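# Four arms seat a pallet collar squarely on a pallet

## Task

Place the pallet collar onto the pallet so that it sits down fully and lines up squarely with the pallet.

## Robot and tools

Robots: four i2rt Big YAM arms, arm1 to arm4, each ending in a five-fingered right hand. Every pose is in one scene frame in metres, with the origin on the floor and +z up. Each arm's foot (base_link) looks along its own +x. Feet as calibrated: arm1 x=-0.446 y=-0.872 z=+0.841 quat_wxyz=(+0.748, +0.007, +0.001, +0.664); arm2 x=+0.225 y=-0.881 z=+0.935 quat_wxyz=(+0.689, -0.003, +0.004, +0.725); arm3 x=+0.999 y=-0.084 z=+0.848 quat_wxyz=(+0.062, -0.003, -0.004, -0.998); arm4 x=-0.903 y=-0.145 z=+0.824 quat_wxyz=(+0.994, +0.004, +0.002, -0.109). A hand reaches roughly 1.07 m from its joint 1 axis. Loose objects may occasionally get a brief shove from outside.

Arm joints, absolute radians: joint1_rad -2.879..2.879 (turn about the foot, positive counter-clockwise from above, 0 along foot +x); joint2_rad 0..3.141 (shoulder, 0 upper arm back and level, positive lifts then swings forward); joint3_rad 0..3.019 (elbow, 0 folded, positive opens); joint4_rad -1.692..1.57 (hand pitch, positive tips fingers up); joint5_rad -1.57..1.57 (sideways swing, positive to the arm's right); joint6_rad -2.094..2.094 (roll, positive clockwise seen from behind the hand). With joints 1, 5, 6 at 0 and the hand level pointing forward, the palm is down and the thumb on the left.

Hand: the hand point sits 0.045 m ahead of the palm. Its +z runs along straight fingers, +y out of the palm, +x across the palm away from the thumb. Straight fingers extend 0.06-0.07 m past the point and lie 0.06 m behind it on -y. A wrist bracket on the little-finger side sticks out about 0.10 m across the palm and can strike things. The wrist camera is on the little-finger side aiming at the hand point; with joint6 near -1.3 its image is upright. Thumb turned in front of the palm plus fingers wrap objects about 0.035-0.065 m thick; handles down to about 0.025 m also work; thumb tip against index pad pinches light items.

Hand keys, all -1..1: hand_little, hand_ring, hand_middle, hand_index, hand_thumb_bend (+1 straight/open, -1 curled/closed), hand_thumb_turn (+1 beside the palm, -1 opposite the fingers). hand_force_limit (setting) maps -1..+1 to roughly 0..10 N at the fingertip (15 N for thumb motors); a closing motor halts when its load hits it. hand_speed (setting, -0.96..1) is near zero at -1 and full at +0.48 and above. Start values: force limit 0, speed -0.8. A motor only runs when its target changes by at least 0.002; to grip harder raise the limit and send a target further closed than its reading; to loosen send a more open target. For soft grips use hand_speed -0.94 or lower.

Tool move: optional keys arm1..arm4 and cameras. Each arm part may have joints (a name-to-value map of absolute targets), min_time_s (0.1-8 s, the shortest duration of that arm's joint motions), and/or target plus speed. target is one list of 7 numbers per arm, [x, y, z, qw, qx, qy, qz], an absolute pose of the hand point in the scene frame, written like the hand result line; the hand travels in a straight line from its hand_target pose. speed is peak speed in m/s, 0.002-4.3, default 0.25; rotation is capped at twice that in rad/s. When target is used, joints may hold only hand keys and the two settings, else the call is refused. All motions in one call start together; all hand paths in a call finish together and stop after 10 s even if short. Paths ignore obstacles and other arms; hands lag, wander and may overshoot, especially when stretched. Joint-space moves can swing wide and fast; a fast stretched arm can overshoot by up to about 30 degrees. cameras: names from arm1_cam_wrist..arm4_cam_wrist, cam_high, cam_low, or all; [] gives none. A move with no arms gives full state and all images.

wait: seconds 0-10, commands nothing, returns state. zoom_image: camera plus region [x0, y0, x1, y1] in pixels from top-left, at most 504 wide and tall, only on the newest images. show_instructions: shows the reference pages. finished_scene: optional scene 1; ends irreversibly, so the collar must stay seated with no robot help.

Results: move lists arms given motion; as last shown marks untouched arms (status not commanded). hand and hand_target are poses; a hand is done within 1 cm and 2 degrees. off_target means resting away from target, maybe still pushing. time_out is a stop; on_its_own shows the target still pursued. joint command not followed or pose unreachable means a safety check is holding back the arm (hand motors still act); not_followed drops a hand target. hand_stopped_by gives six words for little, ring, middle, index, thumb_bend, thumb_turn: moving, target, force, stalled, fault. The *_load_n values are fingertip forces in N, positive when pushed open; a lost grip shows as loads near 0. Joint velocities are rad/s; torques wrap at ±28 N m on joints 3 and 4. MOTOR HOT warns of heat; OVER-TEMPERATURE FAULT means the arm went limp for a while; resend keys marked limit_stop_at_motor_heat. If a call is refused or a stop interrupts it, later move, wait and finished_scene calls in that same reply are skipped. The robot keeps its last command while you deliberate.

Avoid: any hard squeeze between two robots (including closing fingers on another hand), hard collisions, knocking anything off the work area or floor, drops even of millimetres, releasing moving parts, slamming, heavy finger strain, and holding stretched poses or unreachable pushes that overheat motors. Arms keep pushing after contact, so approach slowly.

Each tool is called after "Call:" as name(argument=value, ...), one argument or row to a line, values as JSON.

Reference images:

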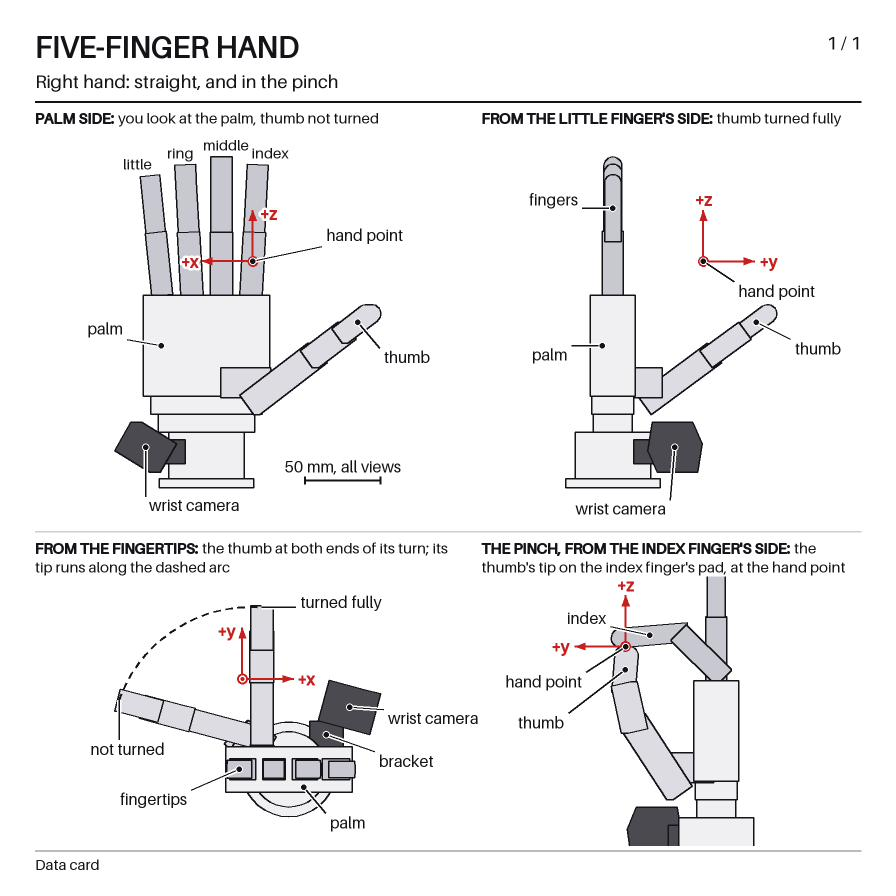

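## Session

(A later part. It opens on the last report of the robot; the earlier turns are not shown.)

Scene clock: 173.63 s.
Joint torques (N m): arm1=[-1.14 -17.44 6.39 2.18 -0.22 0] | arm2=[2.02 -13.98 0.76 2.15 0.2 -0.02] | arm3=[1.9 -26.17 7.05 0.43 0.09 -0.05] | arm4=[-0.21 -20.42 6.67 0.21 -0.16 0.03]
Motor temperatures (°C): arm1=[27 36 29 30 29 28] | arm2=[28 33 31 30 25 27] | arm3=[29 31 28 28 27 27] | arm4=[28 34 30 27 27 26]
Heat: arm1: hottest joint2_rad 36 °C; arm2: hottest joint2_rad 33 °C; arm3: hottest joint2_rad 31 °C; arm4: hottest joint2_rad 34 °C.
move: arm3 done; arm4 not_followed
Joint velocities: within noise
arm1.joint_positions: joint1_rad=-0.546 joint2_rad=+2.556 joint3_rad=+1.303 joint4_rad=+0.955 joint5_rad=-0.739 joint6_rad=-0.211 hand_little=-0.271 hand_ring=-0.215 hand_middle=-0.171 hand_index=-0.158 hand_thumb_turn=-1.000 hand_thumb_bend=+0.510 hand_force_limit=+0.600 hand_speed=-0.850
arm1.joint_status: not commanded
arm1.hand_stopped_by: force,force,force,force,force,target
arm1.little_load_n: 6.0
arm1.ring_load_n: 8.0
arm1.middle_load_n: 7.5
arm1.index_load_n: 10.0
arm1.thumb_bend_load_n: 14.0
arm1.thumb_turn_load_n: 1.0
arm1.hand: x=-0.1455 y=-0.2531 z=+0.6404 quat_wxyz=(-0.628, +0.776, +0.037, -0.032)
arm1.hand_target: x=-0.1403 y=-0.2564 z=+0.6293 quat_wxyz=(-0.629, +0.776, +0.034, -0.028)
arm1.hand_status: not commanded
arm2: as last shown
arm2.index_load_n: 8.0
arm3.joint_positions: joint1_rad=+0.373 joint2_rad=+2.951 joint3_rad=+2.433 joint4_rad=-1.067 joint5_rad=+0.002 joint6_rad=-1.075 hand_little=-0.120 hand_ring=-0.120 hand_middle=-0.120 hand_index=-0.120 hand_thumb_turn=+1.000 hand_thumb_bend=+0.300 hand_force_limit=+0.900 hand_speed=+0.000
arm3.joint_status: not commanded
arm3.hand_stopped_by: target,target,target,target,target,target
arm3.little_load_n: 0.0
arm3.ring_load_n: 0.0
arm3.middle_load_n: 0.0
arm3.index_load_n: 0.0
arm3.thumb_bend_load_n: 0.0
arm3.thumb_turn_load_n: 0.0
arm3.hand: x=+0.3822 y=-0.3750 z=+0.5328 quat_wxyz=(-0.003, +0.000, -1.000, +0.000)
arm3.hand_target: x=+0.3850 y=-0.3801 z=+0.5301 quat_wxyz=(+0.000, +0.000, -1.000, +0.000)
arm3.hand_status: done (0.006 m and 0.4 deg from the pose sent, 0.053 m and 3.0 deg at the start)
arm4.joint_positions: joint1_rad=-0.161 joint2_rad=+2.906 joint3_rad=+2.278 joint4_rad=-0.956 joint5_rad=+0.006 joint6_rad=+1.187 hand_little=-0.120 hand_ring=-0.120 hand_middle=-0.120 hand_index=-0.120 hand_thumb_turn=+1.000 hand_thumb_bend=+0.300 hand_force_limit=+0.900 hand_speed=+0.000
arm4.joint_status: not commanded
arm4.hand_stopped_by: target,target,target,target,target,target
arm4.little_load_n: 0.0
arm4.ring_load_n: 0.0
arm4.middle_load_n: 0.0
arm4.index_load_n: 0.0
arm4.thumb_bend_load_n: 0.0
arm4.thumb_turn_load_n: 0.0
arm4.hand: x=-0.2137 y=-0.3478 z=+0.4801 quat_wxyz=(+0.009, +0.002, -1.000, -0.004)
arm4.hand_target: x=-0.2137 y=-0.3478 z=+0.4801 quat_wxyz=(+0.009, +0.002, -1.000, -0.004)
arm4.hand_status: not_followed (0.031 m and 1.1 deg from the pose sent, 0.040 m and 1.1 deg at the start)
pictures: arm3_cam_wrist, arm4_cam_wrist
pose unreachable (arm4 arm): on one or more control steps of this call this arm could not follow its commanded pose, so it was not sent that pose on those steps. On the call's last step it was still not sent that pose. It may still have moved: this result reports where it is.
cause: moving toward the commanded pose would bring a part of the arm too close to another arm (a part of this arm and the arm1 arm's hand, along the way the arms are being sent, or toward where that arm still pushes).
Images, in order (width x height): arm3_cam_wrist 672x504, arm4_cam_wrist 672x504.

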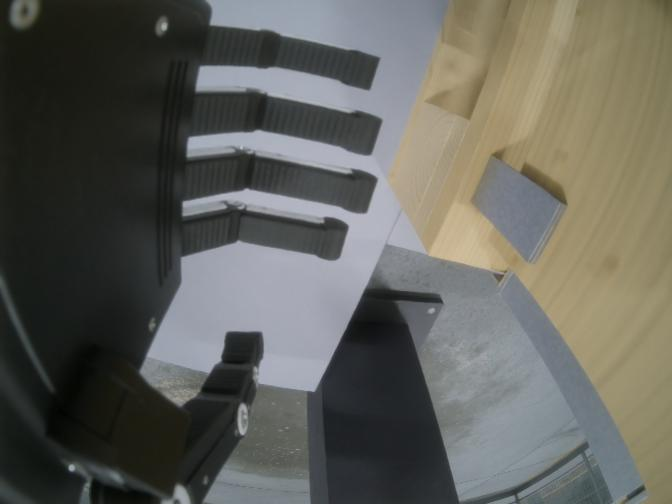

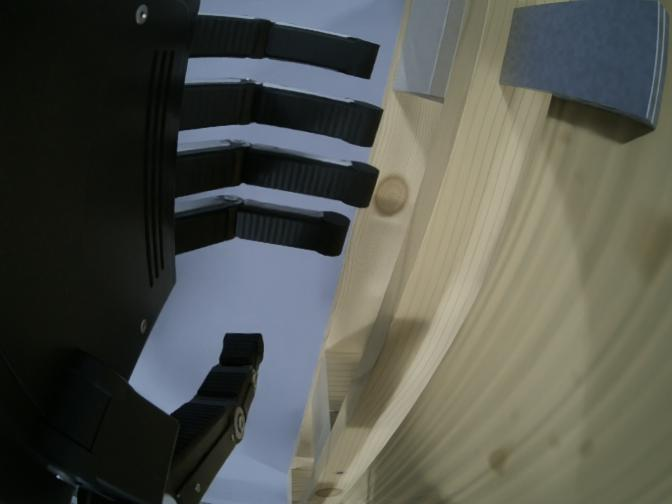

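Call:
move(
  arm1={"target": [-0.140, -0.285, 0.634, 0.629, -0.776, -0.034, 0.028], "speed": 0.05},
  arm2={"target": [0.06, -0.282, 0.632, 0.629, -0.776, -0.034, 0.028], "speed": 0.05},
  arm4={"target": [-0.33, -0.37, 0.50, 0, 0, 1, 0], "speed": 0.15},
)

Call:
move(
  arm1={"target": [-0.140, -0.305, 0.634, 0.629, -0.776, -0.034, 0.028], "speed": 0.04},
  arm2={"target": [0.06, -0.302, 0.632, 0.629, -0.776, -0.034, 0.028], "speed": 0.04},
  cameras=["arm3_cam_wrist", "arm4_cam_wrist", "cam_low", "arm1_cam_wrist"],
)

Call:
zoom_image(
  camera="arm3_cam_wrist",
  region=[280, 50, 580, 350],
)

Scene clock: 178.40 s.
Joint torques (N m): arm1=[-3.14 -19.78 1.1 2.33 -1.23 0.08] | arm2=[3.19 -14.39 -3.14 3.45 0.61 -0.03] | arm3=[2.2 -26.99 6.97 0.53 0.11 -0.08] | arm4=[-0.26 -18.96 4.68 0.66 -0.18 -0.08]
Motor temperatures (°C): arm1=[27 36 29 30 29 28] | arm2=[28 33 31 30 25 27] | arm3=[29 32 28 27 27 27] | arm4=[28 34 30 27 27 26]
Heat: arm1: hottest joint2_rad 36 °C; arm2: hottest joint2_rad 33 °C; arm3: hottest joint2_rad 32 °C; arm4: hottest joint2_rad 34 °C.
move: arm1 off_target; arm2 off_target; arm4 off_target
Joint velocities: within noise
arm1.joint_positions: joint1_rad=-0.546 joint2_rad=+2.556 joint3_rad=+1.289 joint4_rad=+0.983 joint5_rad=-0.742 joint6_rad=-0.234 hand_little=-0.271 hand_ring=-0.214 hand_middle=-0.171 hand_index=-0.158 hand_thumb_turn=-1.000 hand_thumb_bend=+0.510 hand_force_limit=+0.600 hand_speed=-0.850
arm1.joint_status: not commanded
arm1.hand_stopped_by: force,force,force,force,force,target
arm1.little_load_n: 8.5
arm1.ring_load_n: 10.0
arm1.middle_load_n: 9.5
arm1.index_load_n: 12.5
arm1.thumb_bend_load_n: 14.0
arm1.thumb_turn_load_n: 3.0
arm1.hand: x=-0.1468 y=-0.2559 z=+0.6406 quat_wxyz=(-0.633, +0.772, +0.049, -0.022)
arm1.hand_target: x=-0.1407 y=-0.2833 z=+0.6337 quat_wxyz=(-0.629, +0.776, +0.034, -0.028)
arm1.hand_status: off_target (0.031 m and 2.0 deg from the pose sent, 0.033 m and 0.6 deg at the start)
arm2.joint_positions: joint1_rad=+0.212 joint2_rad=+2.786 joint3_rad=+1.211 joint4_rad=+1.380 joint5_rad=+0.164 joint6_rad=+0.022 hand_little=-0.325 hand_ring=-0.269 hand_middle=-0.215 hand_index=-0.214 hand_thumb_turn=-1.000 hand_thumb_bend=+0.583 hand_force_limit=+0.600 hand_speed=-0.850
arm2.joint_status: not commanded
arm2.hand_stopped_by: force,force,force,force,force,target
arm2.little_load_n: 10.0
arm2.ring_load_n: 11.0
arm2.middle_load_n: 9.0
arm2.index_load_n: 9.0
arm2.thumb_bend_load_n: 12.5
arm2.thumb_turn_load_n: 0.0
arm2.hand: x=+0.0551 y=-0.2523 z=+0.6354 quat_wxyz=(-0.632, +0.773, +0.040, -0.028)
arm2.hand_target: x=+0.0597 y=-0.2800 z=+0.6315 quat_wxyz=(-0.628, +0.777, +0.034, -0.028)
arm2.hand_status: off_target (0.030 m and 0.8 deg from the pose sent, 0.034 m and 0.9 deg at the start)
arm3: as last shown
arm3.hand: x=+0.3823 y=-0.3751 z=+0.5328 quat_wxyz=(-0.003, +0.000, -1.000, +0.000)
arm4.joint_positions: joint1_rad=-0.265 joint2_rad=+2.649 joint3_rad=+1.701 joint4_rad=-0.641 joint5_rad=+0.006 joint6_rad=+1.097 hand_little=-0.120 hand_ring=-0.120 hand_middle=-0.120 hand_index=-0.120 hand_thumb_turn=+1.000 hand_thumb_bend=+0.300 hand_force_limit=+0.900 hand_speed=+0.000
arm4.joint_status: not commanded
arm4.hand_stopped_by: target,target,target,target,target,target
arm4.little_load_n: 0.0
arm4.ring_load_n: 0.0
arm4.middle_load_n: 0.0
arm4.index_load_n: 0.0
arm4.thumb_bend_load_n: 0.0
arm4.thumb_turn_load_n: 0.0
arm4.hand: x=-0.3375 y=-0.3661 z=+0.4915 quat_wxyz=(+0.011, -0.005, -1.000, -0.005)
arm4.hand_target: x=-0.3301 y=-0.3700 z=+0.5000 quat_wxyz=(+0.000, +0.000, -1.000, +0.000)
arm4.hand_status: off_target (0.012 m and 1.5 deg from the pose sent, 0.120 m and 1.1 deg at the start)
pictures: none

Scene clock: 179.43 s.
Joint torques (N m): arm1=[-4.95 -19.9 -1.36 2.62 -1.79 0.26] | arm2=[4.13 -14.68 -5.78 4.16 0.75 -0.02] | arm3=[1.73 -25.93 6.99 0.43 0.1 0] | arm4=[-0.32 -18.96 4.68 0.66 -0.17 -0.08]
Motor temperatures (°C): arm1=[27 36 29 30 29 28] | arm2=[28 33 31 30 25 27] | arm3=[29 32 28 27 27 27] | arm4=[28 34 30 27 27 26]
Heat: arm1: hottest joint2_rad 36 °C; arm2: hottest joint2_rad 33 °C; arm3: hottest joint2_rad 32 °C; arm4: hottest joint2_rad 34 °C.
move: arm1 off_target; arm2 off_target
Joint velocities: within noise
arm1.joint_positions: joint1_rad=-0.546 joint2_rad=+2.556 joint3_rad=+1.274 joint4_rad=+1.006 joint5_rad=-0.746 joint6_rad=-0.258 hand_little=-0.271 hand_ring=-0.214 hand_middle=-0.171 hand_index=-0.158 hand_thumb_turn=-1.000 hand_thumb_bend=+0.510 hand_force_limit=+0.600 hand_speed=-0.850
arm1.joint_status: not commanded
arm1.hand_stopped_by: force,force,force,force,force,target
arm1.little_load_n: 10.5
arm1.ring_load_n: 11.5
arm1.middle_load_n: 11.5
arm1.index_load_n: 16.0
arm1.thumb_bend_load_n: 12.0
arm1.thumb_turn_load_n: 4.0
arm1.hand: x=-0.1490 y=-0.2597 z=+0.6398 quat_wxyz=(-0.636, +0.769, +0.062, -0.014)
arm1.hand_target: x=-0.1415 y=-0.3010 z=+0.6330 quat_wxyz=(-0.629, +0.776, +0.034, -0.028)
arm1.hand_status: off_target (0.047 m and 3.7 deg from the pose sent, 0.050 m and 2.0 deg at the start)
arm2.joint_positions: joint1_rad=+0.214 joint2_rad=+2.795 joint3_rad=+1.210 joint4_rad=+1.406 joint5_rad=+0.172 joint6_rad=+0.024 hand_little=-0.325 hand_ring=-0.269 hand_middle=-0.215 hand_index=-0.214 hand_thumb_turn=-1.000 hand_thumb_bend=+0.583 hand_force_limit=+0.600 hand_speed=-0.850
arm2.joint_status: not commanded
arm2.hand_stopped_by: force,force,force,force,force,target
arm2.little_load_n: 13.0
arm2.ring_load_n: 13.0
arm2.middle_load_n: 10.5
arm2.index_load_n: 10.5
arm2.thumb_bend_load_n: 13.0
arm2.thumb_turn_load_n: 0.0
arm2.hand: x=+0.0556 y=-0.2540 z=+0.6357 quat_wxyz=(-0.638, +0.769, +0.036, -0.027)
arm2.hand_target: x=+0.0596 y=-0.2971 z=+0.6305 quat_wxyz=(-0.628, +0.777, +0.034, -0.028)
arm2.hand_status: off_target (0.048 m and 1.3 deg from the pose sent, 0.050 m and 0.8 deg at the start)
arm3, arm4: as last shown
arm3.little_load_n: 0.5
arm3.index_load_n: 0.5
arm4.joint_positions: joint1_rad=-0.265 joint2_rad=+2.649 joint3_rad=+1.701 joint4_rad=-0.641 joint5_rad=+0.006 joint6_rad=+1.096 hand_little=-0.120 hand_ring=-0.120 hand_middle=-0.120 hand_index=-0.120 hand_thumb_turn=+1.000 hand_thumb_bend=+0.300 hand_force_limit=+0.900 hand_speed=+0.000
arm4.thumb_bend_load_n: -0.5
pictures: arm1_cam_wrist, arm3_cam_wrist, arm4_cam_wrist, cam_low
Images, in order (width x height): arm1_cam_wrist 672x504, arm3_cam_wrist 672x504, arm4_cam_wrist 672x504, cam_low 672x504.

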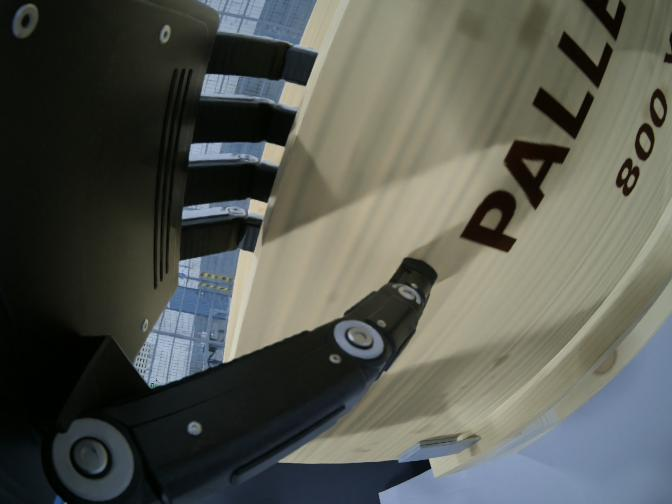

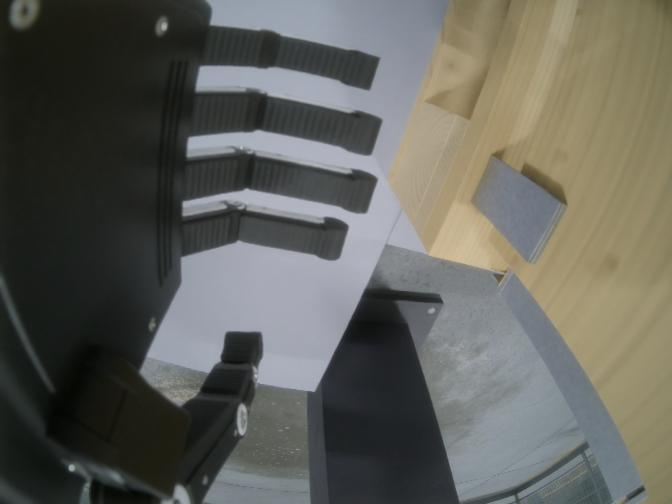

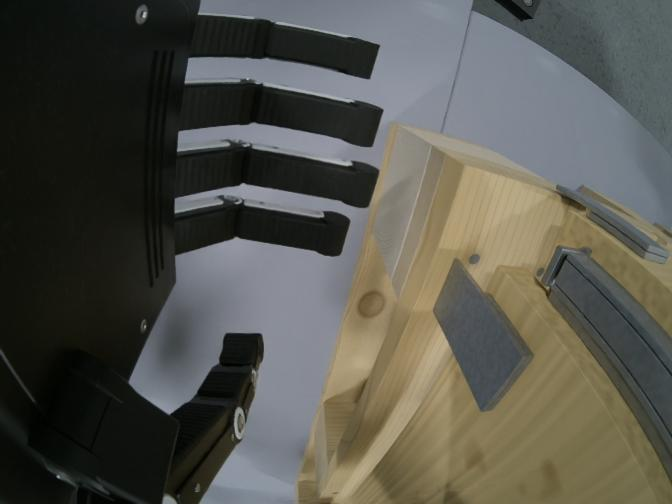

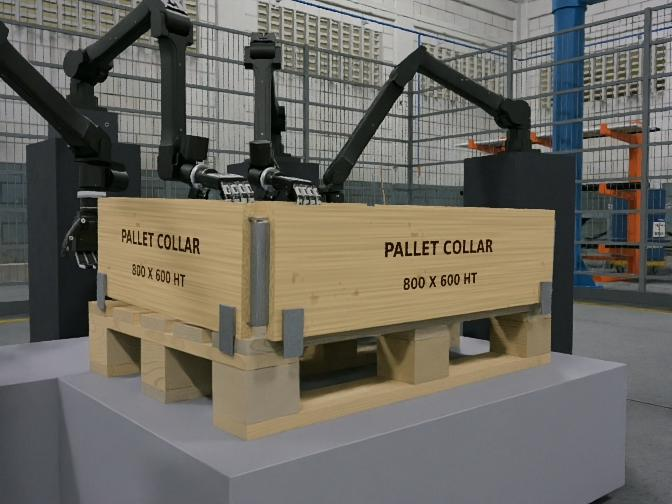

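Scaled by 1.680 from the camera's image (finer frame: 960x720).

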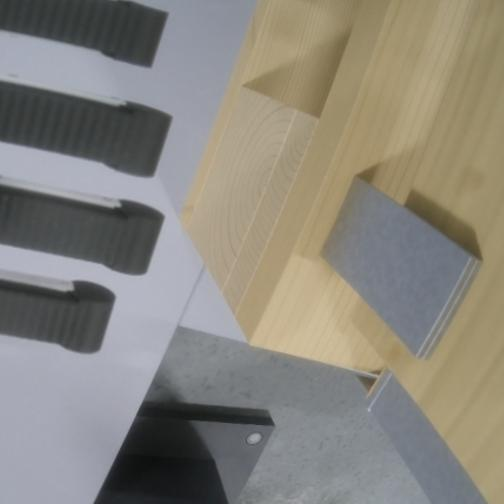

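Call:
move(
  cameras=["all"],
)

Scene clock: 180.53 s.
Joint torques (N m): arm1=[-4.19 -20.25 -1.32 2.7 -1.75 0.25] | arm2=[4.01 -14.68 -5.76 4.08 0.76 -0.02] | arm3=[1.85 -26.52 6.86 0.38 0.1 -0.06] | arm4=[-0.32 -18.9 4.67 0.66 -0.18 -0.07]
Motor temperatures (°C): arm1=[27 36 29 30 30 28] | arm2=[28 33 31 30 25 27] | arm3=[29 33 28 27 27 27] | arm4=[28 34 30 27 27 26]
Heat: arm1: hottest joint2_rad 36 °C; arm2: hottest joint2_rad 33 °C; arm3: hottest joint2_rad 33 °C; arm4: hottest joint2_rad 34 °C.
Joint velocities: within noise
arm1.joint_positions: joint1_rad=-0.546 joint2_rad=+2.556 joint3_rad=+1.274 joint4_rad=+1.006 joint5_rad=-0.746 joint6_rad=-0.258 hand_little=-0.271 hand_ring=-0.214 hand_middle=-0.171 hand_index=-0.158 hand_thumb_turn=-1.000 hand_thumb_bend=+0.510 hand_force_limit=+0.600 hand_speed=-0.850
arm1.joint_status: not commanded
arm1.hand_stopped_by: force,force,force,force,force,target
arm1.little_load_n: 10.5
arm1.ring_load_n: 11.5
arm1.middle_load_n: 11.5
arm1.index_load_n: 16.0
arm1.thumb_bend_load_n: 12.0
arm1.thumb_turn_load_n: 3.5
arm1.hand: x=-0.1490 y=-0.2597 z=+0.6398 quat_wxyz=(-0.636, +0.769, +0.062, -0.014) (m; scene frame)
arm1.hand_target: x=-0.1415 y=-0.3010 z=+0.6330 quat_wxyz=(-0.629, +0.776, +0.034, -0.028) (m; scene frame)
arm1.hand_status: off_target (0.047 m and 3.7 deg from the pose sent, 0.050 m and 2.0 deg at the start)
arm2.joint_positions: joint1_rad=+0.214 joint2_rad=+2.795 joint3_rad=+1.210 joint4_rad=+1.406 joint5_rad=+0.172 joint6_rad=+0.024 hand_little=-0.325 hand_ring=-0.269 hand_middle=-0.215 hand_index=-0.214 hand_thumb_turn=-1.000 hand_thumb_bend=+0.583 hand_force_limit=+0.600 hand_speed=-0.850
arm2.joint_status: not commanded
arm2.hand_stopped_by: force,force,force,force,force,target
arm2.little_load_n: 13.0
arm2.ring_load_n: 13.0
arm2.middle_load_n: 10.5
arm2.index_load_n: 10.5
arm2.thumb_bend_load_n: 12.5
arm2.thumb_turn_load_n: 0.0
arm2.hand: x=+0.0556 y=-0.2540 z=+0.6357 quat_wxyz=(-0.638, +0.769, +0.036, -0.027) (m; scene frame)
arm2.hand_target: x=+0.0596 y=-0.2971 z=+0.6305 quat_wxyz=(-0.628, +0.777, +0.034, -0.028) (m; scene frame)
arm2.hand_status: off_target (0.048 m and 1.3 deg from the pose sent, 0.050 m and 0.8 deg at the start)
arm3.joint_positions: joint1_rad=+0.373 joint2_rad=+2.951 joint3_rad=+2.433 joint4_rad=-1.067 joint5_rad=+0.002 joint6_rad=-1.075 hand_little=-0.120 hand_ring=-0.120 hand_middle=-0.120 hand_index=-0.120 hand_thumb_turn=+1.000 hand_thumb_bend=+0.300 hand_force_limit=+0.900 hand_speed=+0.000
arm3.joint_status: not commanded
arm3.hand_stopped_by: target,target,target,target,target,target
arm3.little_load_n: 0.0
arm3.ring_load_n: 0.0
arm3.middle_load_n: 0.0
arm3.index_load_n: 0.0
arm3.thumb_bend_load_n: 0.0
arm3.thumb_turn_load_n: 0.0
arm3.hand: x=+0.3823 y=-0.3751 z=+0.5328 quat_wxyz=(-0.003, +0.000, -1.000, +0.000) (m; scene frame)
arm3.hand_target: x=+0.3850 y=-0.3801 z=+0.5301 quat_wxyz=(+0.000, +0.000, -1.000, +0.000) (m; scene frame)
arm3.hand_status: not commanded
arm4.joint_positions: joint1_rad=-0.265 joint2_rad=+2.649 joint3_rad=+1.701 joint4_rad=-0.641 joint5_rad=+0.006 joint6_rad=+1.096 hand_little=-0.120 hand_ring=-0.120 hand_middle=-0.120 hand_index=-0.120 hand_thumb_turn=+1.000 hand_thumb_bend=+0.300 hand_force_limit=+0.900 hand_speed=+0.000
arm4.joint_status: not commanded
arm4.hand_stopped_by: target,target,target,target,target,target
arm4.little_load_n: 0.0
arm4.ring_load_n: 0.0
arm4.middle_load_n: 0.0
arm4.index_load_n: 0.0
arm4.thumb_bend_load_n: 0.0
arm4.thumb_turn_load_n: 0.0
arm4.hand: x=-0.3375 y=-0.3661 z=+0.4915 quat_wxyz=(+0.011, -0.005, -1.000, -0.005) (m; scene frame)
arm4.hand_target: x=-0.3301 y=-0.3700 z=+0.5000 quat_wxyz=(+0.000, +0.000, -1.000, +0.000) (m; scene frame)
arm4.hand_status: not commanded
pictures: arm1_cam_wrist, arm2_cam_wrist, arm3_cam_wrist, arm4_cam_wrist, cam_high, cam_low
Images, in order (width x height): arm1_cam_wrist 672x504, arm2_cam_wrist 672x504, arm3_cam_wrist 672x504, arm4_cam_wrist 672x504, cam_high 672x504, cam_low 672x504.

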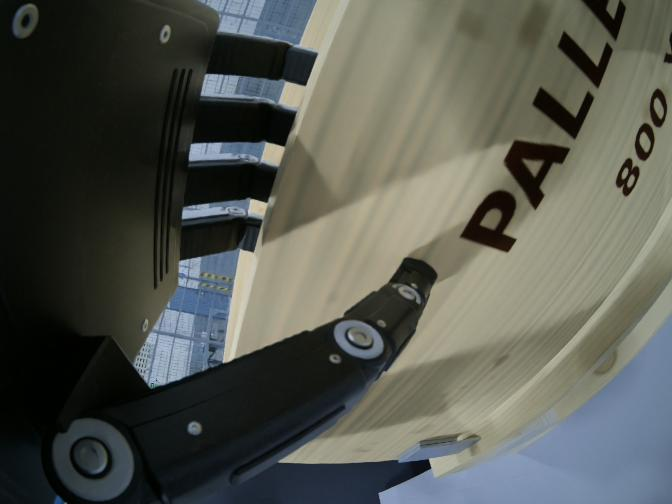

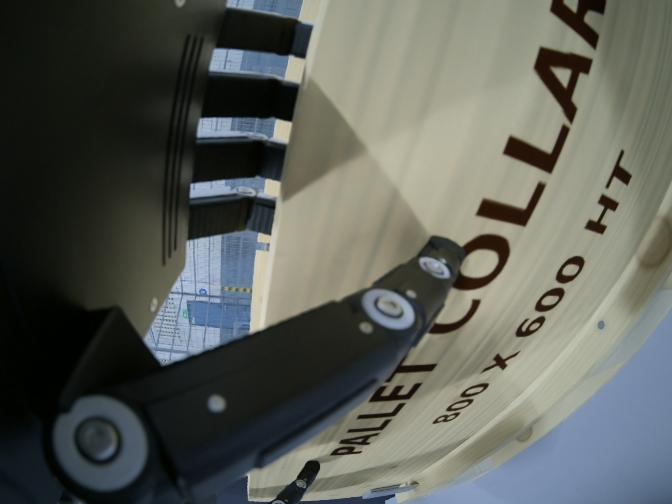

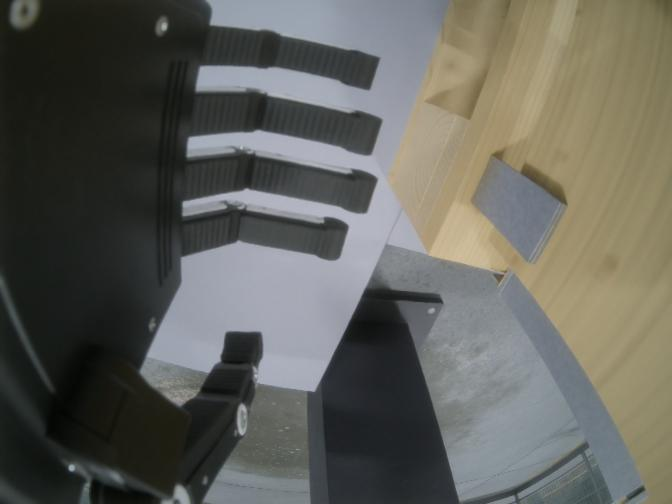

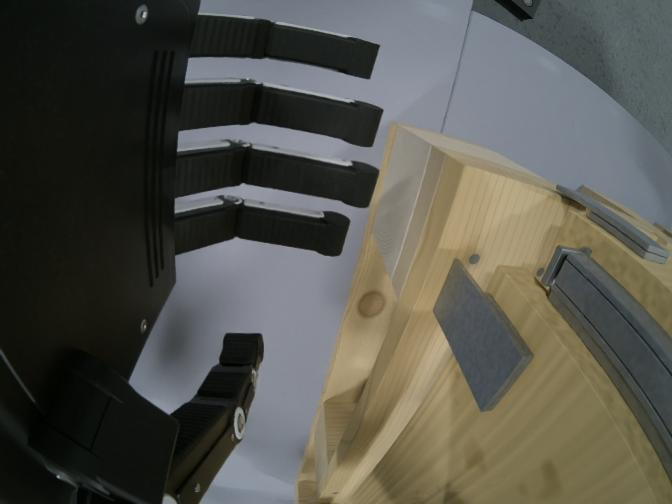

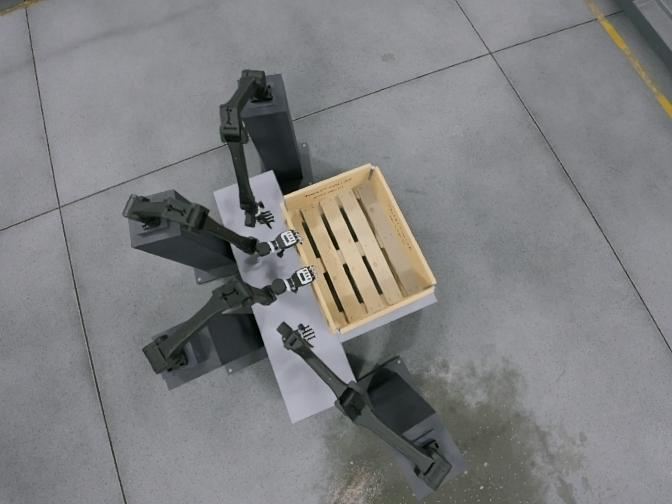

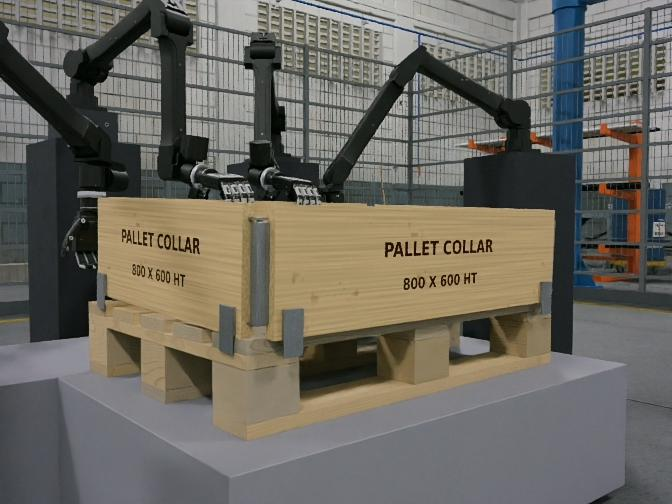

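Call:
move(
  arm3={"target":[0.43,-0.40,0.80,0,0,-1,0],"speed":0.35},
  arm4={"target":[-0.40,-0.38,0.80,0,0,-1,0],"speed":0.35},
)

Call:
move(
  arm3={"target":[0.55,0.02,0.85,0.5,0,-0.866,0],"speed":0.4},
  arm4={"target":[-0.52,-0.02,0.85,-0.5,0,-0.866,0],"speed":0.4},
  cameras=["cam_high"],
)

Scene clock: 182.63 s.
Joint torques (N m): arm1=[-4.19 -20.01 -1.32 2.61 -1.77 0.29] | arm2=[4.37 -14.68 -5.78 4.14 0.74 -0.01] | arm3=[2.67 -23 7.88 -0.4 0.12 -0.03] | arm4=[-0.85 -13.98 7.16 -0.12 -0.2 -0.07]
Motor temperatures (°C): arm1=[27 36 29 31 30 28] | arm2=[28 33 31 30 25 27] | arm3=[29 33 28 27 27 27] | arm4=[28 34 30 27 27 26]
Heat: arm1: hottest joint2_rad 36 °C; arm2: hottest joint2_rad 33 °C; arm3: hottest joint2_rad 33 °C; arm4: hottest joint2_rad 34 °C.
move: arm3 off_target; arm4 done
Joint velocities: within noise
arm1, arm2: as last shown
arm1.ring_load_n: 12.0
arm2.middle_load_n: 11.0
arm2.thumb_bend_load_n: 13.0
arm3.joint_positions: joint1_rad=+0.428 joint2_rad=+2.382 joint3_rad=+2.089 joint4_rad=-1.244 joint5_rad=+0.002 joint6_rad=-1.018 hand_little=-0.120 hand_ring=-0.120 hand_middle=-0.120 hand_index=-0.120 hand_thumb_turn=+1.000 hand_thumb_bend=+0.300 hand_force_limit=+0.900 hand_speed=+0.000
arm3.joint_status: not commanded
arm3.hand_stopped_by: target,target,target,target,target,target
arm3.little_load_n: 0.0
arm3.ring_load_n: 0.0
arm3.middle_load_n: 0.0
arm3.index_load_n: 0.0
arm3.thumb_bend_load_n: 0.0
arm3.thumb_turn_load_n: 0.0
arm3.hand: x=+0.4181 y=-0.3991 z=+0.8157 quat_wxyz=(+0.018, -0.001, -1.000, +0.012)
arm3.hand_target: x=+0.4300 y=-0.3997 z=+0.8004 quat_wxyz=(+0.000, +0.000, -1.000, +0.000)
arm3.hand_status: off_target (0.020 m and 2.4 deg from the pose sent, 0.273 m and 0.4 deg at the start)
arm4.joint_positions: joint1_rad=-0.332 joint2_rad=+1.964 joint3_rad=+1.406 joint4_rad=-0.989 joint5_rad=+0.006 joint6_rad=+1.025 hand_little=-0.120 hand_ring=-0.120 hand_middle=-0.120 hand_index=-0.120 hand_thumb_turn=+1.000 hand_thumb_bend=+0.300 hand_force_limit=+0.900 hand_speed=+0.000
arm4.joint_status: not commanded
arm4.hand_stopped_by: target,target,target,target,target,target
arm4.little_load_n: 0.0
arm4.ring_load_n: 0.0
arm4.middle_load_n: 0.0
arm4.index_load_n: 0.0
arm4.thumb_bend_load_n: 0.0
arm4.thumb_turn_load_n: 0.0
arm4.hand: x=-0.3956 y=-0.3797 z=+0.8040 quat_wxyz=(-0.007, -0.003, -1.000, +0.005)
arm4.hand_target: x=-0.4000 y=-0.3800 z=+0.8001 quat_wxyz=(+0.000, +0.000, -1.000, +0.000)
arm4.hand_status: done (0.006 m and 1.0 deg from the pose sent, 0.315 m and 1.5 deg at the start)
pictures: none

Scene clock: 185.03 s.
Joint torques (N m): arm1=[-4.89 -20.07 -1.72 2.78 -1.79 0.27] | arm2=[3.84 -14.51 -5.81 4.16 0.75 -0.02] | arm3=[0.85 -8.23 4.93 2.35 -0.12 -0.2] | arm4=[0.32 -4.01 2.78 2.86 0.03 0.17]
Motor temperatures (°C): arm1=[27 37 29 31 31 28] | arm2=[28 33 31 30 25 27] | arm3=[29 33 28 27 27 27] | arm4=[28 34 30 27 27 26]
Heat: arm1: hottest joint2_rad 37 °C; arm2: hottest joint2_rad 33 °C; arm3: hottest joint2_rad 33 °C; arm4: hottest joint2_rad 34 °C.
move: arm3 done; arm4 done
Joint velocities: within noise
arm1, arm2: as last shown
arm1.ring_load_n: 11.5
arm1.middle_load_n: 12.0
arm2.middle_load_n: 10.5
arm2.thumb_bend_load_n: 12.5
arm3.joint_positions: joint1_rad=-0.255 joint2_rad=+1.530 joint3_rad=+0.402 joint4_rad=+0.594 joint5_rad=-0.113 joint6_rad=-1.640 hand_little=-0.120 hand_ring=-0.120 hand_middle=-0.120 hand_index=-0.120 hand_thumb_turn=+1.000 hand_thumb_bend=+0.300 hand_force_limit=+0.900 hand_speed=+0.000
arm3.joint_status: not commanded
arm3.hand_stopped_by: target,target,target,target,target,target
arm3.little_load_n: 0.0
arm3.ring_load_n: 0.0
arm3.middle_load_n: 0.0
arm3.index_load_n: 0.5
arm3.thumb_bend_load_n: 0.0
arm3.thumb_turn_load_n: 0.0
arm3.hand: x=+0.5483 y=+0.0165 z=+0.8536 quat_wxyz=(+0.499, -0.001, -0.866, +0.003)
arm3.hand_target: x=+0.5500 y=+0.0200 z=+0.8501 quat_wxyz=(+0.500, +0.000, -0.866, +0.000)
arm3.hand_status: done (0.005 m and 0.4 deg from the pose sent, 0.441 m and 58.0 deg at the start)
arm4.joint_positions: joint1_rad=+0.533 joint2_rad=+1.535 joint3_rad=+0.152 joint4_rad=+0.830 joint5_rad=+0.279 joint6_rad=+1.718 hand_little=-0.120 hand_ring=-0.120 hand_middle=-0.120 hand_index=-0.120 hand_thumb_turn=+1.000 hand_thumb_bend=+0.300 hand_force_limit=+0.900 hand_speed=+0.000
arm4.joint_status: not commanded
arm4.hand_stopped_by: target,target,target,target,target,target
arm4.little_load_n: 0.0
arm4.ring_load_n: 0.0
arm4.middle_load_n: 0.0
arm4.index_load_n: 0.0
arm4.thumb_bend_load_n: 0.0
arm4.thumb_turn_load_n: 0.0
arm4.hand: x=-0.5191 y=-0.0222 z=+0.8485 quat_wxyz=(-0.496, +0.002, -0.868, +0.005)
arm4.hand_target: x=-0.5199 y=-0.0200 z=+0.8501 quat_wxyz=(-0.500, +0.000, -0.866, +0.000)
arm4.hand_status: done (0.003 m and 0.8 deg from the pose sent, 0.383 m and 59.2 deg at the start)
Images, in order (width x height): cam_high 672x504.

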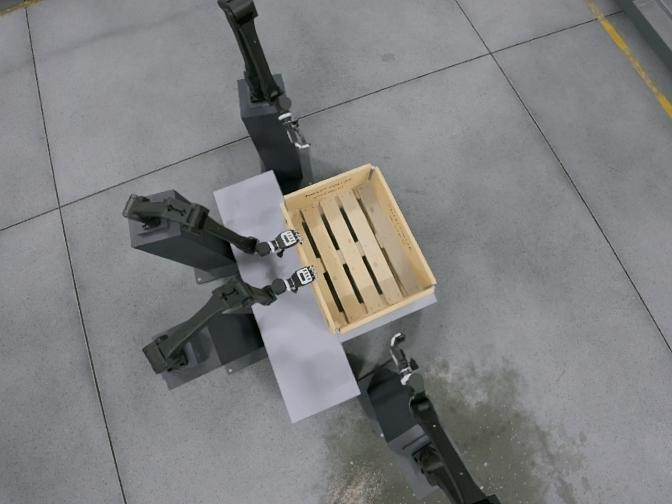

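Call:
move(
  arm3={"target":[0.42,0.44,0.80,0.7071,0,-0.7071,0],"speed":0.4},
  arm4={"target":[-0.42,0.44,0.80,-0.7071,0,-0.7071,0],"speed":0.4},
)

Call:
move(
  arm3={"target":[0.33,0.445,0.57,0.7071,0,-0.7071,0],"speed":0.3},
  arm4={"target":[-0.30,0.42,0.60,-0.7071,0,-0.7071,0],"speed":0.3},
  cameras=["cam_high","cam_low"],
)

Scene clock: 187.47 s.
Joint torques (N m): arm1=[-4.78 -20.54 -1.33 2.61 -1.83 0.23] | arm2=[3.96 -14.68 -5.78 4.12 0.75 -0.05] | arm3=[1.26 -19.96 7.47 2.21 -0.18 -0.08] | arm4=[-0.67 -16.03 6.68 2.61 -0.09 -0.04]
Motor temperatures (°C): arm1=[27 37 29 31 31 28] | arm2=[28 33 31 30 25 27] | arm3=[29 33 28 28 27 27] | arm4=[28 34 30 27 27 26]
Heat: arm1: hottest joint2_rad 37 °C; arm2: hottest joint2_rad 33 °C; arm3: hottest joint2_rad 33 °C; arm4: hottest joint2_rad 34 °C.
move: arm3 done; arm4 off_target
Joint velocities: within noise
arm1, arm2: as last shown
arm1.little_load_n: 11.0
arm1.thumb_turn_load_n: 4.0
arm2.little_load_n: 12.5
arm2.middle_load_n: 11.0
arm2.index_load_n: 10.0
arm3.joint_positions: joint1_rad=-1.001 joint2_rad=+2.410 joint3_rad=+1.311 joint4_rad=+1.066 joint5_rad=-0.874 joint6_rad=-1.596 hand_little=-0.120 hand_ring=-0.120 hand_middle=-0.120 hand_index=-0.120 hand_thumb_turn=+1.000 hand_thumb_bend=+0.300 hand_force_limit=+0.900 hand_speed=+0.000
arm3.joint_status: not commanded
arm3.hand_stopped_by: target,target,target,target,target,target
arm3.little_load_n: 0.0
arm3.ring_load_n: 0.0
arm3.middle_load_n: 0.0
arm3.index_load_n: 0.0
arm3.thumb_bend_load_n: 0.0
arm3.thumb_turn_load_n: 0.0
arm3.hand: x=+0.4243 y=+0.4357 z=+0.8023 quat_wxyz=(+0.702, -0.004, -0.713, +0.002)
arm3.hand_target: x=+0.4202 y=+0.4397 z=+0.8000 quat_wxyz=(+0.707, +0.000, -0.707, +0.000)
arm3.hand_status: done (0.007 m and 1.0 deg from the pose sent, 0.446 m and 30.1 deg at the start)
arm4.joint_positions: joint1_rad=+1.292 joint2_rad=+2.523 joint3_rad=+1.344 joint4_rad=+1.145 joint5_rad=+1.068 joint6_rad=+1.568 hand_little=-0.120 hand_ring=-0.120 hand_middle=-0.120 hand_index=-0.120 hand_thumb_turn=+1.000 hand_thumb_bend=+0.300 hand_force_limit=+0.900 hand_speed=+0.000
arm4.joint_status: not commanded
arm4.hand_stopped_by: target,target,target,target,target,target
arm4.little_load_n: 0.0
arm4.ring_load_n: 0.0
arm4.middle_load_n: 0.5
arm4.index_load_n: 0.0
arm4.thumb_bend_load_n: 0.0
arm4.thumb_turn_load_n: 0.0
arm4.hand: x=-0.4267 y=+0.4349 z=+0.7917 quat_wxyz=(-0.700, +0.010, -0.714, +0.007)
arm4.hand_target: x=-0.4203 y=+0.4397 z=+0.8002 quat_wxyz=(-0.707, +0.000, -0.707, +0.000)
arm4.hand_status: off_target (0.012 m and 1.8 deg from the pose sent, 0.475 m and 30.5 deg at the start)
pictures: none

Scene clock: 189.27 s.
Joint torques (N m): arm1=[-4.84 -20.13 -1.39 2.67 -1.76 0.26] | arm2=[4.07 -14.56 -5.79 4.1 0.74 -0.03] | arm3=[1.61 -23 7.68 0.83 0.03 -0.11] | arm4=[-0.15 -18.32 6.99 1.52 -0.13 -0.02]
Motor temperatures (°C): arm1=[27 37 29 31 32 28] | arm2=[28 33 31 31 25 27] | arm3=[29 33 28 28 27 27] | arm4=[28 34 30 27 27 26]
Heat: arm1: hottest joint2_rad 37 °C; arm2: hottest joint2_rad 33 °C; arm3: hottest joint2_rad 33 °C; arm4: hottest joint2_rad 34 °C.
move: arm3 off_target; arm4 off_target
Joint velocities: within noise
arm1, arm2: as last shown
arm1.little_load_n: 10.5
arm1.middle_load_n: 11.5
arm1.index_load_n: 16.5
arm1.thumb_turn_load_n: 3.5
arm2.little_load_n: 13.0
arm2.middle_load_n: 10.5
arm2.index_load_n: 10.5
arm2.thumb_bend_load_n: 13.0
arm3.joint_positions: joint1_rad=-0.914 joint2_rad=+3.057 joint3_rad=+1.999 joint4_rad=+1.063 joint5_rad=-0.783 joint6_rad=-1.593 hand_little=-0.120 hand_ring=-0.120 hand_middle=-0.120 hand_index=-0.120 hand_thumb_turn=+1.000 hand_thumb_bend=+0.300 hand_force_limit=+0.900 hand_speed=+0.000
arm3.joint_status: not commanded
arm3.hand_stopped_by: target,target,target,target,target,target
arm3.little_load_n: 0.0
arm3.ring_load_n: 0.0
arm3.middle_load_n: 0.0
arm3.index_load_n: 0.0
arm3.thumb_bend_load_n: 0.0
arm3.thumb_turn_load_n: 0.0
arm3.hand: x=+0.3351 y=+0.4500 z=+0.5810 quat_wxyz=(+0.710, +0.004, -0.704, -0.009)
arm3.hand_target: x=+0.3307 y=+0.4444 z=+0.5702 quat_wxyz=(+0.707, +0.000, -0.707, +0.000)
arm3.hand_status: off_target (0.013 m and 1.2 deg from the pose sent, 0.251 m and 1.0 deg at the start)
arm4.joint_positions: joint1_rad=+1.107 joint2_rad=+3.083 joint3_rad=+1.947 joint4_rad=+1.123 joint5_rad=+0.889 joint6_rad=+1.568 hand_little=-0.120 hand_ring=-0.120 hand_middle=-0.120 hand_index=-0.120 hand_thumb_turn=+1.000 hand_thumb_bend=+0.300 hand_force_limit=+0.900 hand_speed=+0.000
arm4.joint_status: not commanded
arm4.hand_stopped_by: target,target,target,target,target,target
arm4.little_load_n: 0.0
arm4.ring_load_n: 0.0
arm4.middle_load_n: 0.0
arm4.index_load_n: 0.0
arm4.thumb_bend_load_n: 0.0
arm4.thumb_turn_load_n: 0.0
arm4.hand: x=-0.3052 y=+0.4120 z=+0.5926 quat_wxyz=(-0.703, +0.001, -0.711, +0.002)
arm4.hand_target: x=-0.3004 y=+0.4198 z=+0.6004 quat_wxyz=(-0.707, +0.000, -0.707, +0.000)
arm4.hand_status: off_target (0.012 m and 0.7 deg from the pose sent, 0.230 m and 1.8 deg at the start)
Images, in order (width x height): cam_high 672x504, cam_low 672x504.

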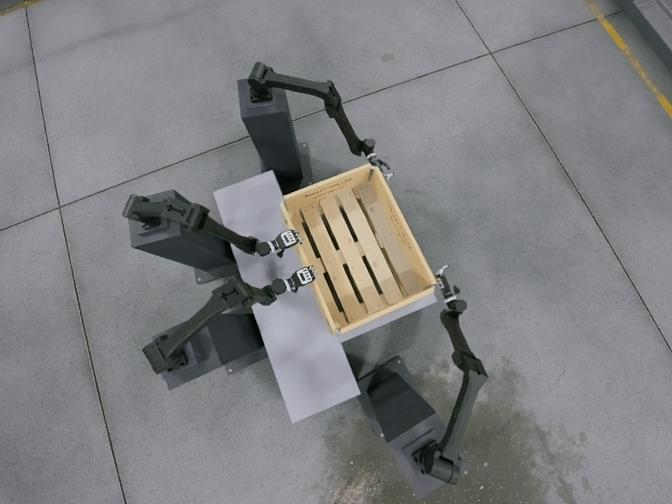

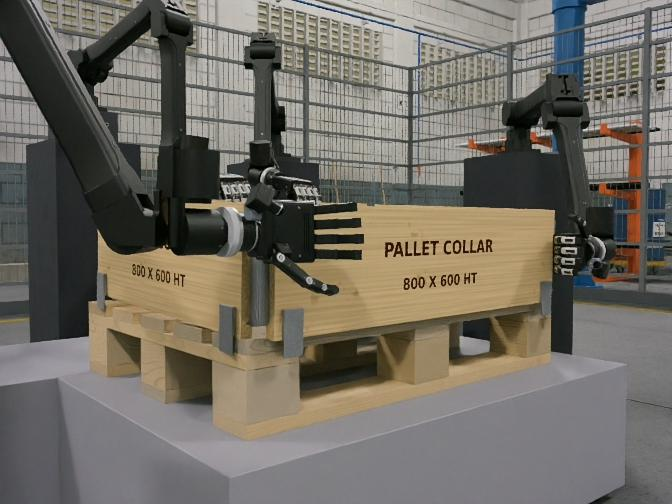

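Call:
zoom_image(
  camera="cam_low",
  region=[60, 260, 380, 440],
)

Call:
move(
  arm3={"target":[0.33,0.385,0.55,0.7071,0,-0.7071,0],"speed":0.06},
  arm4={"target":[-0.30,0.36,0.585,-0.7071,0,-0.7071,0],"speed":0.06},
  cameras=["cam_low","cam_high"],
)

Call:
zoom_image(
  camera="cam_low",
  region=[60, 260, 380, 440],
)

Scaled by 1.575 from the camera's image (finer frame: 960x720).

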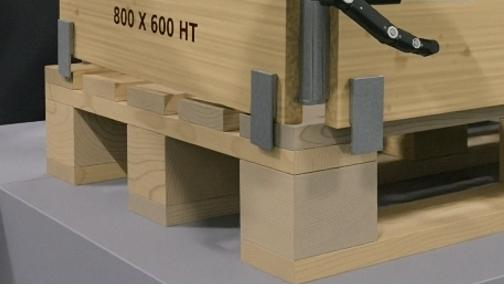

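Scene clock: 191.00 s.
Joint torques (N m): arm1=[-4.78 -20.48 -1.58 2.55 -1.76 0.25] | arm2=[4.01 -14.8 -5.76 4.1 0.74 -0.03] | arm3=[4.31 -21.77 4.18 2.32 -0.33 -0.2] | arm4=[-4.37 -17.67 2.74 3.28 0.78 0.24]
Motor temperatures (°C): arm1=[27 37 29 31 32 28] | arm2=[28 33 31 31 25 27] | arm3=[29 32 28 28 27 27] | arm4=[28 34 30 27 27 26]
Heat: arm1: hottest joint2_rad 37 °C; arm2: hottest joint2_rad 33 °C; arm3: hottest joint2_rad 32 °C; arm4: hottest joint2_rad 34 °C.
move: arm3 off_target; arm4 off_target
Joint velocities: within noise
arm1, arm2: as last shown
arm1.joint_positions: joint1_rad=-0.546 joint2_rad=+2.556 joint3_rad=+1.274 joint4_rad=+1.006 joint5_rad=-0.747 joint6_rad=-0.258 hand_little=-0.271 hand_ring=-0.214 hand_middle=-0.171 hand_index=-0.158 hand_thumb_turn=-1.000 hand_thumb_bend=+0.510 hand_force_limit=+0.600 hand_speed=-0.850
arm1.middle_load_n: 12.0
arm1.hand: x=-0.1491 y=-0.2597 z=+0.6398 quat_wxyz=(-0.636, +0.769, +0.062, -0.014)
arm2.thumb_bend_load_n: 12.5
arm3.joint_positions: joint1_rad=-0.874 joint2_rad=+3.057 joint3_rad=+1.926 joint4_rad=+1.137 joint5_rad=-0.706 joint6_rad=-1.580 hand_little=-0.120 hand_ring=-0.120 hand_middle=-0.120 hand_index=-0.120 hand_thumb_turn=+1.000 hand_thumb_bend=+0.300 hand_force_limit=+0.900 hand_speed=+0.000
arm3.joint_status: not commanded
arm3.hand_stopped_by: target,target,target,target,target,target
arm3.little_load_n: 0.0
arm3.ring_load_n: 0.0
arm3.middle_load_n: 0.0
arm3.index_load_n: 0.0
arm3.thumb_bend_load_n: 0.0
arm3.thumb_turn_load_n: 0.0
arm3.hand: x=+0.3368 y=+0.4210 z=+0.5683 quat_wxyz=(+0.711, -0.014, -0.703, -0.017)
arm3.hand_target: x=+0.3304 y=+0.3859 z=+0.5497 quat_wxyz=(+0.707, +0.000, -0.707, +0.000)
arm3.hand_status: off_target (0.041 m and 2.6 deg from the pose sent, 0.072 m and 1.2 deg at the start)
arm4.joint_positions: joint1_rad=+1.093 joint2_rad=+3.075 joint3_rad=+1.866 joint4_rad=+1.210 joint5_rad=+0.801 joint6_rad=+1.543 hand_little=-0.120 hand_ring=-0.120 hand_middle=-0.120 hand_index=-0.120 hand_thumb_turn=+1.000 hand_thumb_bend=+0.300 hand_force_limit=+0.900 hand_speed=+0.000
arm4.joint_status: not commanded
arm4.hand_stopped_by: target,target,target,target,target,target
arm4.little_load_n: 0.0
arm4.ring_load_n: 0.0
arm4.middle_load_n: 0.0
arm4.index_load_n: 0.0
arm4.thumb_bend_load_n: 0.0
arm4.thumb_turn_load_n: 0.0
arm4.hand: x=-0.3205 y=+0.4016 z=+0.5861 quat_wxyz=(-0.706, +0.033, -0.707, -0.019)
arm4.hand_target: x=-0.3002 y=+0.3617 z=+0.5839 quat_wxyz=(-0.707, +0.000, -0.707, +0.000)
arm4.hand_status: off_target (0.046 m and 4.3 deg from the pose sent, 0.053 m and 0.7 deg at the start)
pictures: cam_high, cam_low
Images, in order (width x height): cam_high 672x504, cam_low 672x504.

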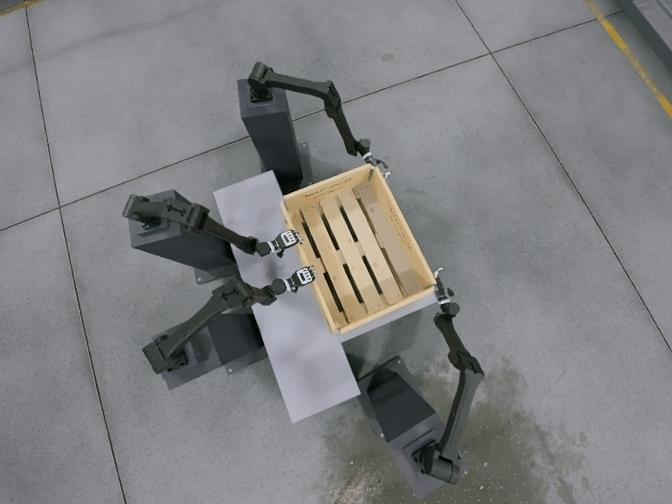

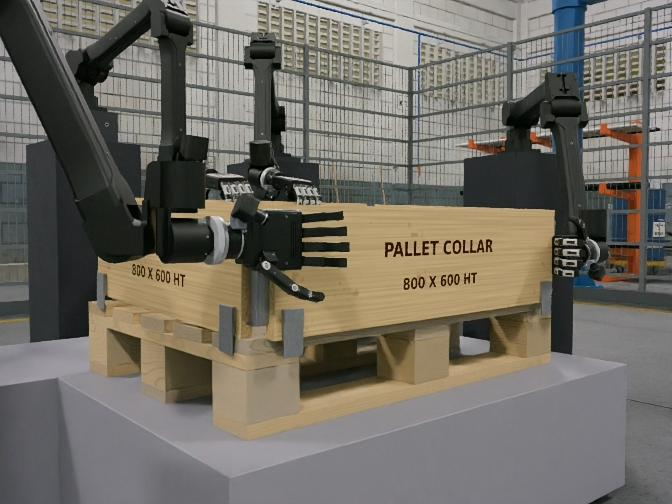

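Scaled by 1.575 from the camera's image (finer frame: 960x720).

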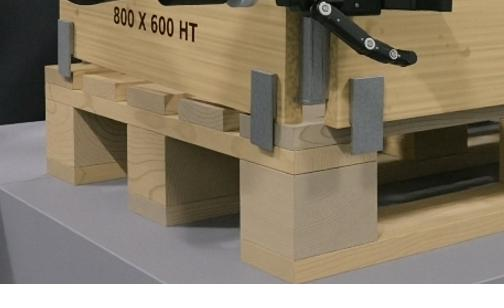

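Call:
move(
  arm3={"target":[0.33,0.35,0.55,0.7071,0,-0.7071,0],"speed":0.05},
  arm4={"target":[-0.30,0.33,0.585,-0.7071,0,-0.7071,0],"speed":0.05},
  cameras=["cam_low"],
)

Call:
zoom_image(
  camera="cam_low",
  region=[60, 260, 380, 440],
)

Scene clock: 192.40 s.
Joint torques (N m): arm1=[-3.49 -20.01 0.01 2.07 -1.28 0.29] | arm2=[4.01 -14.68 -4.45 3.6 0.74 -0.03] | arm3=[6.89 -21.77 3.15 2.67 -0.91 -0.32] | arm4=[-6.18 -17.03 1.89 3.52 1.22 0.31]
Motor temperatures (°C): arm1=[27 37 29 31 32 28] | arm2=[28 34 31 31 25 27] | arm3=[29 32 28 28 27 27] | arm4=[28 34 30 27 27 26]
Heat: arm1: hottest joint2_rad 37 °C; arm2: hottest joint2_rad 34 °C; arm3: hottest joint2_rad 32 °C; arm4: hottest joint2_rad 34 °C.
move: arm3 off_target; arm4 off_target
Joint velocities: within noise
arm1, arm2: as last shown
arm1.joint_positions: joint1_rad=-0.557 joint2_rad=+2.556 joint3_rad=+1.257 joint4_rad=+1.022 joint5_rad=-0.759 joint6_rad=-0.258 hand_little=-0.271 hand_ring=-0.214 hand_middle=-0.171 hand_index=-0.158 hand_thumb_turn=-1.000 hand_thumb_bend=+0.510 hand_force_limit=+0.600 hand_speed=-0.850
arm1.little_load_n: 9.0
arm1.ring_load_n: 10.5
arm1.middle_load_n: 10.0
arm1.index_load_n: 14.5
arm1.thumb_bend_load_n: 12.5
arm1.hand: x=-0.1487 y=-0.2683 z=+0.6383 quat_wxyz=(-0.636, +0.769, +0.061, -0.016)
arm1.hand_target: x=-0.1415 y=-0.3011 z=+0.6330 quat_wxyz=(-0.629, +0.776, +0.034, -0.028)
arm2.joint_positions: joint1_rad=+0.216 joint2_rad=+2.795 joint3_rad=+1.190 joint4_rad=+1.424 joint5_rad=+0.172 joint6_rad=+0.024 hand_little=-0.325 hand_ring=-0.269 hand_middle=-0.215 hand_index=-0.214 hand_thumb_turn=-1.000 hand_thumb_bend=+0.583 hand_force_limit=+0.600 hand_speed=-0.850
arm2.little_load_n: 12.5
arm2.ring_load_n: 12.0
arm2.middle_load_n: 9.5
arm2.index_load_n: 9.0
arm2.thumb_bend_load_n: 13.5
arm2.hand: x=+0.0565 y=-0.2617 z=+0.6356 quat_wxyz=(-0.637, +0.769, +0.037, -0.028)
arm2.hand_target: x=+0.0597 y=-0.2970 z=+0.6305 quat_wxyz=(-0.628, +0.777, +0.034, -0.028)
arm3.joint_positions: joint1_rad=-0.866 joint2_rad=+3.046 joint3_rad=+1.849 joint4_rad=+1.198 joint5_rad=-0.648 joint6_rad=-1.567 hand_little=-0.120 hand_ring=-0.120 hand_middle=-0.120 hand_index=-0.120 hand_thumb_turn=+1.000 hand_thumb_bend=+0.300 hand_force_limit=+0.900 hand_speed=+0.000
arm3.joint_status: not commanded
arm3.hand_stopped_by: target,target,target,target,target,target
arm3.little_load_n: 0.0
arm3.ring_load_n: 0.0
arm3.middle_load_n: 0.0
arm3.index_load_n: 0.0
arm3.thumb_bend_load_n: 0.0
arm3.thumb_turn_load_n: 0.0
arm3.hand: x=+0.3545 y=+0.4108 z=+0.5597 quat_wxyz=(+0.708, -0.037, -0.704, -0.029)
arm3.hand_target: x=+0.3313 y=+0.3524 z=+0.5486 quat_wxyz=(+0.707, +0.000, -0.707, +0.000)
arm3.hand_status: off_target (0.066 m and 5.4 deg from the pose sent, 0.074 m and 2.6 deg at the start)
arm4.joint_positions: joint1_rad=+1.082 joint2_rad=+3.055 joint3_rad=+1.795 joint4_rad=+1.266 joint5_rad=+0.756 joint6_rad=+1.536 hand_little=-0.120 hand_ring=-0.120 hand_middle=-0.120 hand_index=-0.120 hand_thumb_turn=+1.000 hand_thumb_bend=+0.300 hand_force_limit=+0.900 hand_speed=+0.000
arm4.joint_status: not commanded
arm4.hand_stopped_by: target,target,target,target,target,target
arm4.little_load_n: 0.0
arm4.ring_load_n: 0.0
arm4.middle_load_n: 0.0
arm4.index_load_n: 0.0
arm4.thumb_bend_load_n: -0.5
arm4.thumb_turn_load_n: 0.0
arm4.hand: x=-0.3296 y=+0.3907 z=+0.5885 quat_wxyz=(-0.707, +0.046, -0.705, -0.030)
arm4.hand_target: x=-0.3010 y=+0.3332 z=+0.5834 quat_wxyz=(-0.708, +0.000, -0.707, +0.000)
arm4.hand_status: off_target (0.068 m and 6.3 deg from the pose sent, 0.074 m and 4.3 deg at the start)
Images, in order (width x height): cam_low 672x504.

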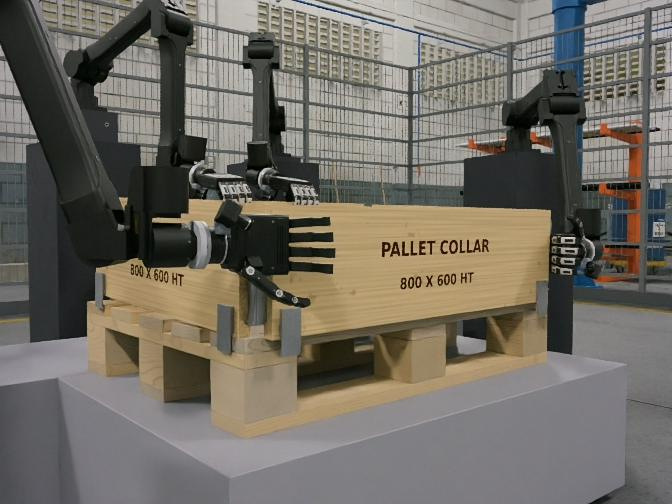

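Scaled by 1.575 from the camera's image (finer frame: 960x720).

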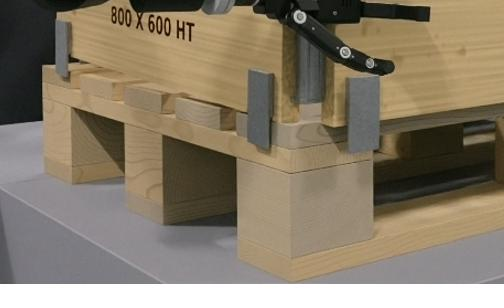

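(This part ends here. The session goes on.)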